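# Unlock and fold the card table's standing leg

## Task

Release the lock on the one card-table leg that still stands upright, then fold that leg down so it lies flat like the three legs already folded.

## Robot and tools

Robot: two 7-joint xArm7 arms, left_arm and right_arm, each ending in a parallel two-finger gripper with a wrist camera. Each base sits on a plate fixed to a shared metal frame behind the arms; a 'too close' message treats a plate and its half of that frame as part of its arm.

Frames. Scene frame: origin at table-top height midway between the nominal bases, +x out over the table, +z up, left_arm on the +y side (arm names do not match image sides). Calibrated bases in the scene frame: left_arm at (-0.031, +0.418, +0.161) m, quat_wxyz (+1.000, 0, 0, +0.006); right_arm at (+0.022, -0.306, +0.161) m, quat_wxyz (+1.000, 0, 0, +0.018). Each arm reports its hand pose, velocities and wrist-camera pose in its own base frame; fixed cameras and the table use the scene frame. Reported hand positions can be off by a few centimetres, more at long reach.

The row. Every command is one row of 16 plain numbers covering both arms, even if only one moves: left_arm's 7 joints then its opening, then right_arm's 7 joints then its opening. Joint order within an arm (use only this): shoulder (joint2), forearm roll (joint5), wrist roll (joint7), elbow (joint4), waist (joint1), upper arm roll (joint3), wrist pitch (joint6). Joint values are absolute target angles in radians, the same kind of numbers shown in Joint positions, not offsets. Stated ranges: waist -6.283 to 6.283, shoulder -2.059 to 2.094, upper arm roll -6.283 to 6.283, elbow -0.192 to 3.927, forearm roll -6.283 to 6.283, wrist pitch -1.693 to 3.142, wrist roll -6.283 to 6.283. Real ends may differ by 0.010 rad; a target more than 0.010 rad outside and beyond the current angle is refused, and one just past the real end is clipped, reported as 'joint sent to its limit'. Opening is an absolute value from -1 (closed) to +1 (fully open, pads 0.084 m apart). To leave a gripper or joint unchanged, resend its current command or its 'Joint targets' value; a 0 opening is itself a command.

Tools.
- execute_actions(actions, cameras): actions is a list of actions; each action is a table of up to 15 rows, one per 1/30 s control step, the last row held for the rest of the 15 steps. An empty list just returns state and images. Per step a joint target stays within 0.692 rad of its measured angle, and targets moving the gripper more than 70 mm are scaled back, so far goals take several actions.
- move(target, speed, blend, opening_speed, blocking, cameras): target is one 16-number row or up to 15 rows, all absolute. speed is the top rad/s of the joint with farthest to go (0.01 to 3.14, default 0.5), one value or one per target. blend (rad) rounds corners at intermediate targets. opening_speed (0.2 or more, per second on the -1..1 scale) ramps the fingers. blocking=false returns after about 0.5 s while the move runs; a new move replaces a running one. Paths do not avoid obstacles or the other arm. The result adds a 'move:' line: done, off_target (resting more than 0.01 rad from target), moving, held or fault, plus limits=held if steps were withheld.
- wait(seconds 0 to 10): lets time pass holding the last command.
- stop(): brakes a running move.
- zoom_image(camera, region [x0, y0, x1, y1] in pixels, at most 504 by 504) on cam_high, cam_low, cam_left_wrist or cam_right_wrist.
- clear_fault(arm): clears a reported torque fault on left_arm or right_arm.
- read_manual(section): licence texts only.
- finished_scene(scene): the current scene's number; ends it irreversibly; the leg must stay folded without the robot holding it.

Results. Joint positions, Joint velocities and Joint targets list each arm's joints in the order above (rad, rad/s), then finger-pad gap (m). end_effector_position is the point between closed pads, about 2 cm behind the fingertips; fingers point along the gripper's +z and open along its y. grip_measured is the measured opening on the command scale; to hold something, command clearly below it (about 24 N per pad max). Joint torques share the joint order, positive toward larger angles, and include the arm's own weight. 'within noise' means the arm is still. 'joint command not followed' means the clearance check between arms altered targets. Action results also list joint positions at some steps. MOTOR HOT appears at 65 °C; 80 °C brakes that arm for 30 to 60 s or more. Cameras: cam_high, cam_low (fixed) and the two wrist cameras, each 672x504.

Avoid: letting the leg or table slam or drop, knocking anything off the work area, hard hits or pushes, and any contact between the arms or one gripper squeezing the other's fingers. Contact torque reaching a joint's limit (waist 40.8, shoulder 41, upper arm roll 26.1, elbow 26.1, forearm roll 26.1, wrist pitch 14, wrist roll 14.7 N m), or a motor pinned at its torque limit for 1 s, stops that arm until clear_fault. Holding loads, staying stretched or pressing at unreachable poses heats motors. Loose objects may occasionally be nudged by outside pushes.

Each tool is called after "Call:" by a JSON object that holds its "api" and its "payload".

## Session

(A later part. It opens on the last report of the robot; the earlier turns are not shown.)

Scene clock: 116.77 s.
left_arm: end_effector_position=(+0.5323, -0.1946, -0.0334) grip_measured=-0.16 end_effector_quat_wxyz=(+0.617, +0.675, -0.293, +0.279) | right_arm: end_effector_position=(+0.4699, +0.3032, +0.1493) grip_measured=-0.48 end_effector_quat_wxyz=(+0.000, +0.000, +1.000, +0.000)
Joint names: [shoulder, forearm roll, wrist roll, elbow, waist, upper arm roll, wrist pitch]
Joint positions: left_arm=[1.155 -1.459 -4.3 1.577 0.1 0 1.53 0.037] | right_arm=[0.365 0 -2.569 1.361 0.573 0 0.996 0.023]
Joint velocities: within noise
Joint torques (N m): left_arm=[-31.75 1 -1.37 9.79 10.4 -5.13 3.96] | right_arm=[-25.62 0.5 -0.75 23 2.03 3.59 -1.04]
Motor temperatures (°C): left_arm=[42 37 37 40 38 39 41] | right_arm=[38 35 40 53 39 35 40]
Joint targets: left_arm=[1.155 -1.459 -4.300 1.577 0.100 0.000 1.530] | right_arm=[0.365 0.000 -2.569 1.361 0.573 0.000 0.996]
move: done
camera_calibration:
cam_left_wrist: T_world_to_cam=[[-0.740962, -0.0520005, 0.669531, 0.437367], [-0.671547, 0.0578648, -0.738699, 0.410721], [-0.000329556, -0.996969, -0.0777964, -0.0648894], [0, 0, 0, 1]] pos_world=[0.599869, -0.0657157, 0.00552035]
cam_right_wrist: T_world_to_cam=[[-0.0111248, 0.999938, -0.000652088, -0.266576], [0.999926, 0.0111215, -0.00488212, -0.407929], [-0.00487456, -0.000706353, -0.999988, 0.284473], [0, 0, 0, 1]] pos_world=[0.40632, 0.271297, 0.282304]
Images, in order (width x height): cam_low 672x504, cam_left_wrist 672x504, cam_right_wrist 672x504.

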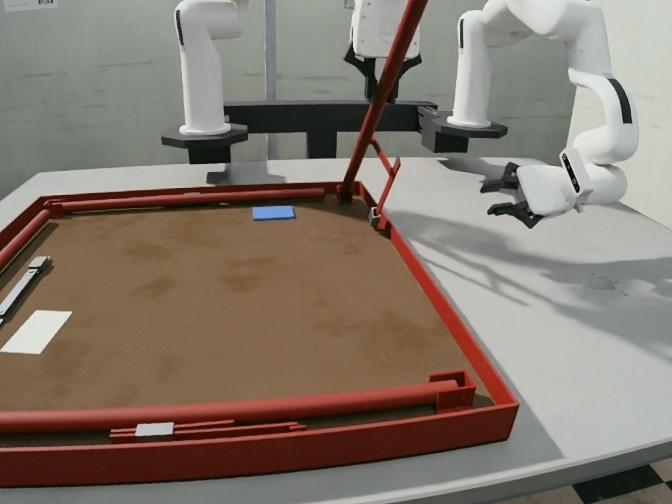

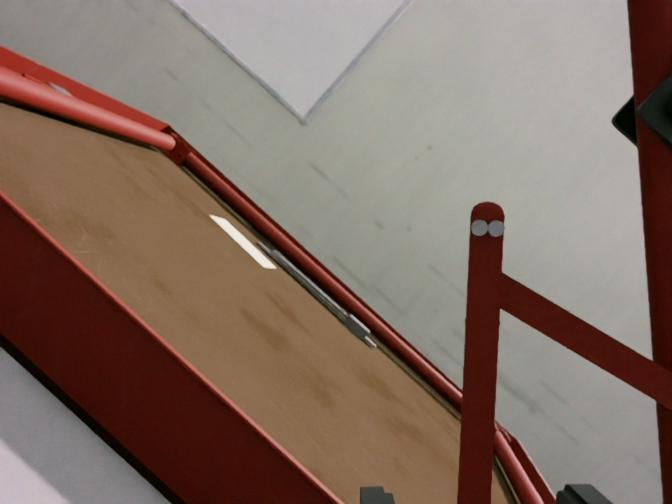

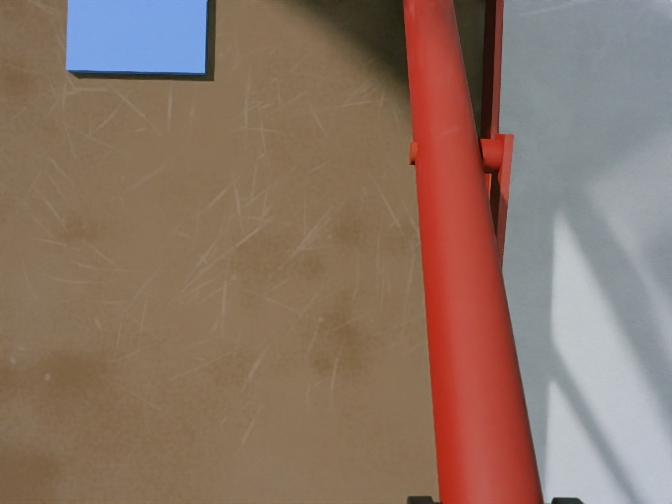

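Call:
{"api": "move", "payload": {"target": [[1.155,-1.459,-4.3,1.577,0.1,0,1.53,-0.15,0.649,0,-2.626,1.558,0.516,0,0.909,-0.6],[1.155,-1.459,-4.3,1.577,0.1,0,1.53,-0.15,0.916,0,-2.655,1.742,0.487,0,0.825,-0.6],[1.155,-1.459,-4.3,1.577,0.1,0,1.53,-0.15,1.119,0,-2.665,1.883,0.477,0,0.764,-0.6]], "speed": 0.12, "blend": 0.03}}

Call:
{"api": "zoom_image", "payload": {"camera": "cam_low", "region": [300, 120, 520, 420]}}

Scene clock: 130.10 s.
left_arm: end_effector_position=(+0.5323, -0.1945, -0.0334) grip_measured=-0.16 end_effector_quat_wxyz=(+0.617, +0.675, -0.293, +0.279) | right_arm: end_effector_position=(+0.5823, +0.3010, -0.0974) grip_measured=-0.48 end_effector_quat_wxyz=(+0.000, +0.000, +1.000, +0.000)
Joint names: [shoulder, forearm roll, wrist roll, elbow, waist, upper arm roll, wrist pitch]
Joint positions: left_arm=[1.155 -1.459 -4.3 1.577 0.1 0 1.53 0.037] | right_arm=[1.119 0 -2.665 1.883 0.477 0 0.764 0.023]
Joint velocities: within noise
Joint torques (N m): left_arm=[-37.11 -0.32 -0.71 11.75 7.2 -5.19 1.81] | right_arm=[-24.94 0.81 -1.62 23.79 -4.52 -1.59 -3.37]
Motor temperatures (°C): left_arm=[42 37 37 39 38 38 40] | right_arm=[39 34 40 58 39 35 41]
Joint targets: left_arm=[1.155 -1.459 -4.300 1.577 0.100 0.000 1.530] | right_arm=[1.119 0.000 -2.665 1.883 0.477 0.000 0.764]
move: done
camera_calibration:
cam_left_wrist: T_world_to_cam=[[-0.740962, -0.0520005, 0.669531, 0.437377], [-0.671547, 0.0578648, -0.738699, 0.410709], [-0.000329556, -0.996969, -0.0777964, -0.06469], [0, 0, 0, 1]] pos_world=[0.599869, -0.0655157, 0.00552035]
cam_right_wrist: T_world_to_cam=[[-0.0111241, 0.999938, -0.000653217, -0.263287], [0.999927, 0.0111209, -0.00478213, -0.521504], [-0.00477457, -0.000706366, -0.999988, 0.0382711], [0, 0, 0, 1]] pos_world=[0.51872, 0.269097, 0.0356048]

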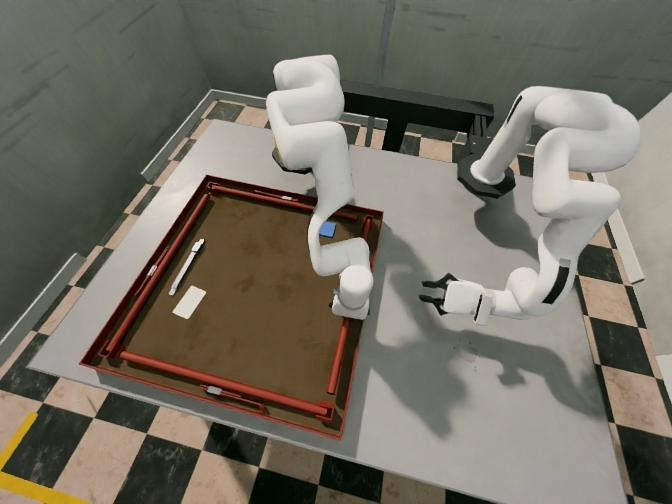

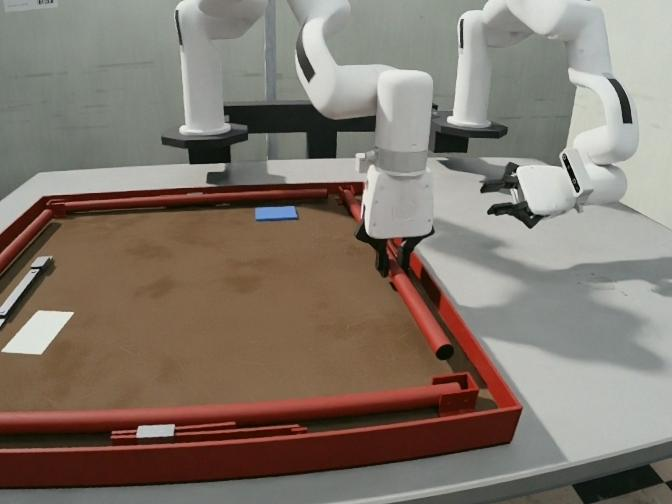

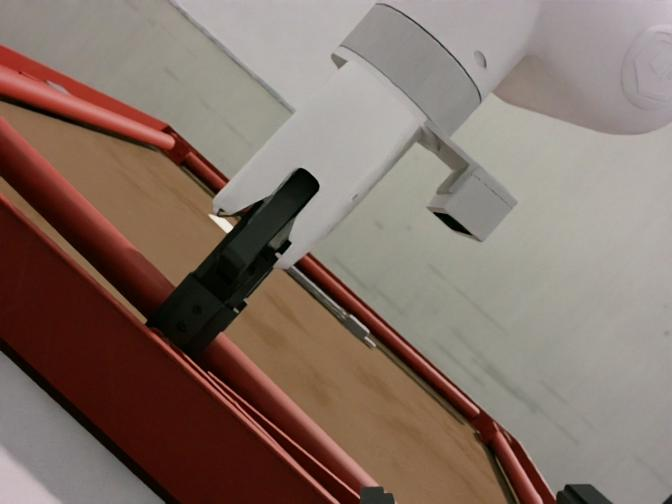

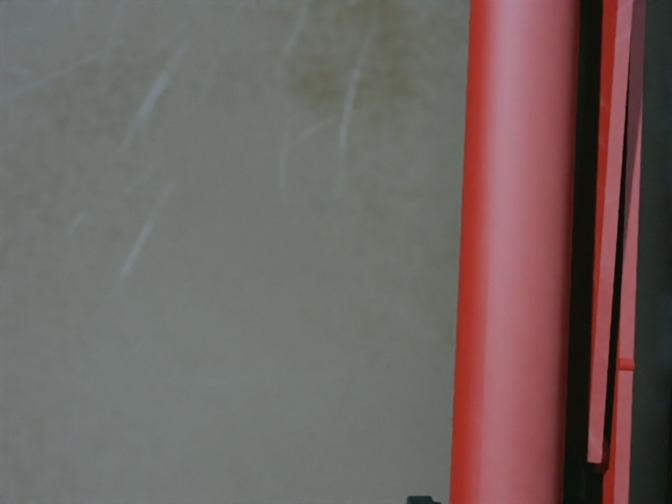

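Scaled by 1.680 from the camera's 672x504 image, which has a finer 960x720 frame.

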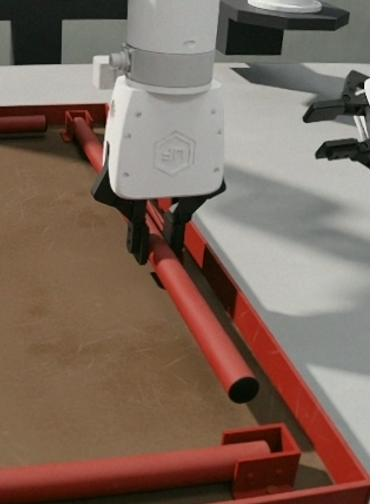

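Call:
{"api": "move", "payload": {"target": [[1.155,-1.459,-4.3,1.577,0.1,0,1.53,-0.15,1.125,0,-2.665,1.886,0.477,0,0.761,-0.2],[1.155,-1.459,-4.3,1.577,0.1,0,1.53,-0.15,0.649,0,-2.626,1.558,0.5,0,0.909,-0.2]], "speed": 0.35, "opening_speed": 0.25}}

Call:
{"api": "zoom_image", "payload": {"camera": "cam_low", "region": [300, 120, 520, 420]}}

Scene clock: 136.63 s.
left_arm: end_effector_position=(+0.5323, -0.1945, -0.0334) grip_measured=-0.16 end_effector_quat_wxyz=(+0.617, +0.675, -0.293, +0.279) | right_arm: end_effector_position=(+0.5377, +0.2938, +0.0678) grip_measured=-0.22 end_effector_quat_wxyz=(+0.000, +0.008, +1.000, +0.000)
Joint names: [shoulder, forearm roll, wrist roll, elbow, waist, upper arm roll, wrist pitch]
Joint positions: left_arm=[1.155 -1.459 -4.3 1.577 0.1 0 1.53 0.037] | right_arm=[0.649 0 -2.626 1.558 0.5 0 0.909 0.035]
Joint velocities: within noise
Joint torques (N m): left_arm=[-40.55 -0.72 -0.37 11.75 5.59 -5.28 0.53] | right_arm=[-28.76 0.73 1.3 15.09 3.02 -1.98 0.56]
Motor temperatures (°C): left_arm=[42 37 37 39 38 37 39] | right_arm=[39 34 40 55 39 34 41]
Joint targets: left_arm=[1.155 -1.459 -4.300 1.577 0.100 0.000 1.530] | right_arm=[0.649 0.000 -2.626 1.558 0.500 0.000 0.909]
move: done
camera_calibration:
cam_left_wrist: T_world_to_cam=[[-0.740962, -0.0520005, 0.669531, 0.437377], [-0.671547, 0.0578648, -0.738699, 0.410709], [-0.000329556, -0.996969, -0.0777964, -0.06469], [0, 0, 0, 1]] pos_world=[0.599869, -0.0655157, 0.00552035]
cam_right_wrist: T_world_to_cam=[[0.00487529, 0.999988, -0.00075819, -0.26509], [0.999976, -0.00487901, -0.00497923, -0.471356], [-0.00498286, -0.000733896, -0.999987, 0.203354], [0, 0, 0, 1]] pos_world=[0.47365, 0.262936, 0.200804]

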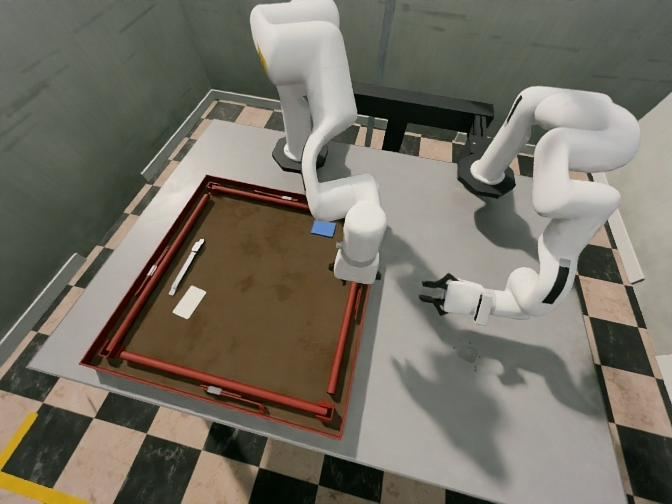

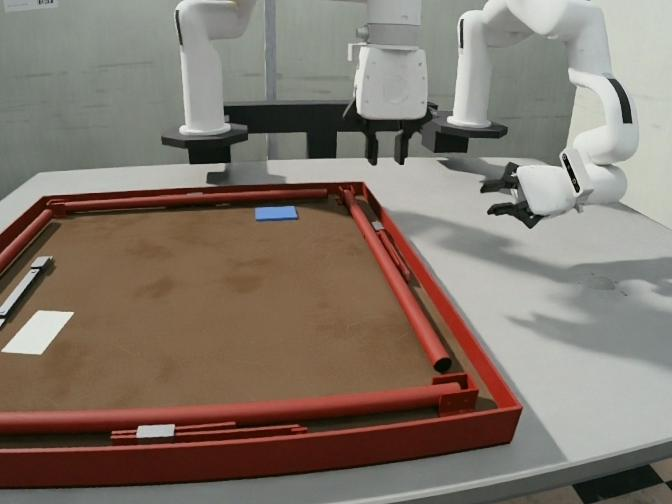

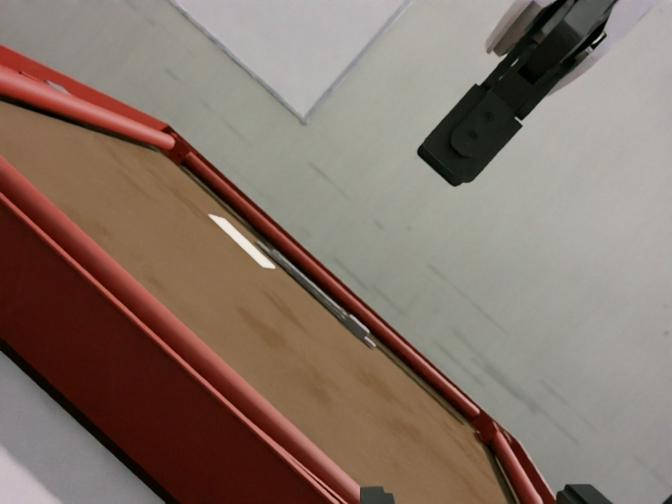

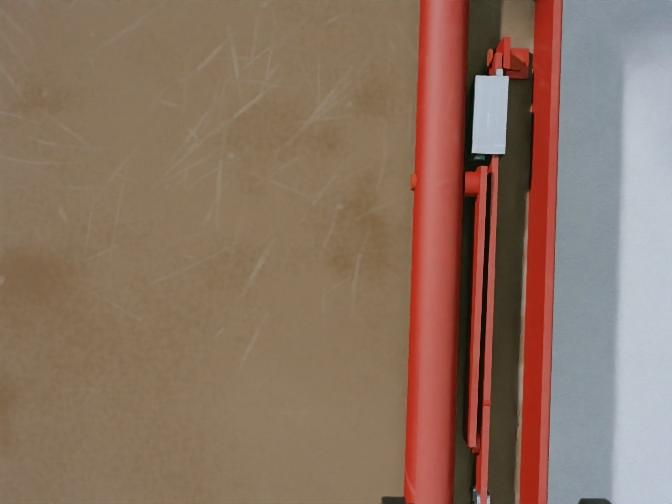

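Scaled by 1.680 from the camera's 672x504 image, which has a finer 960x720 frame.

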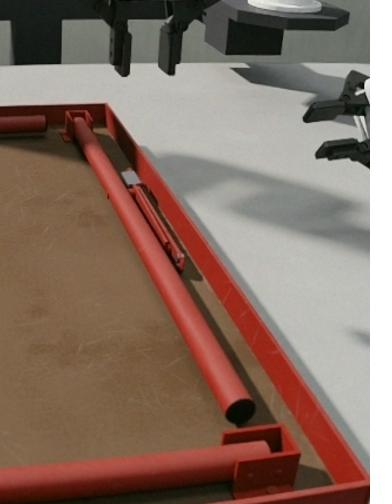

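Call:
{"api": "finished_scene", "payload": {"scene": 2}}

The scene is finished: the task was done.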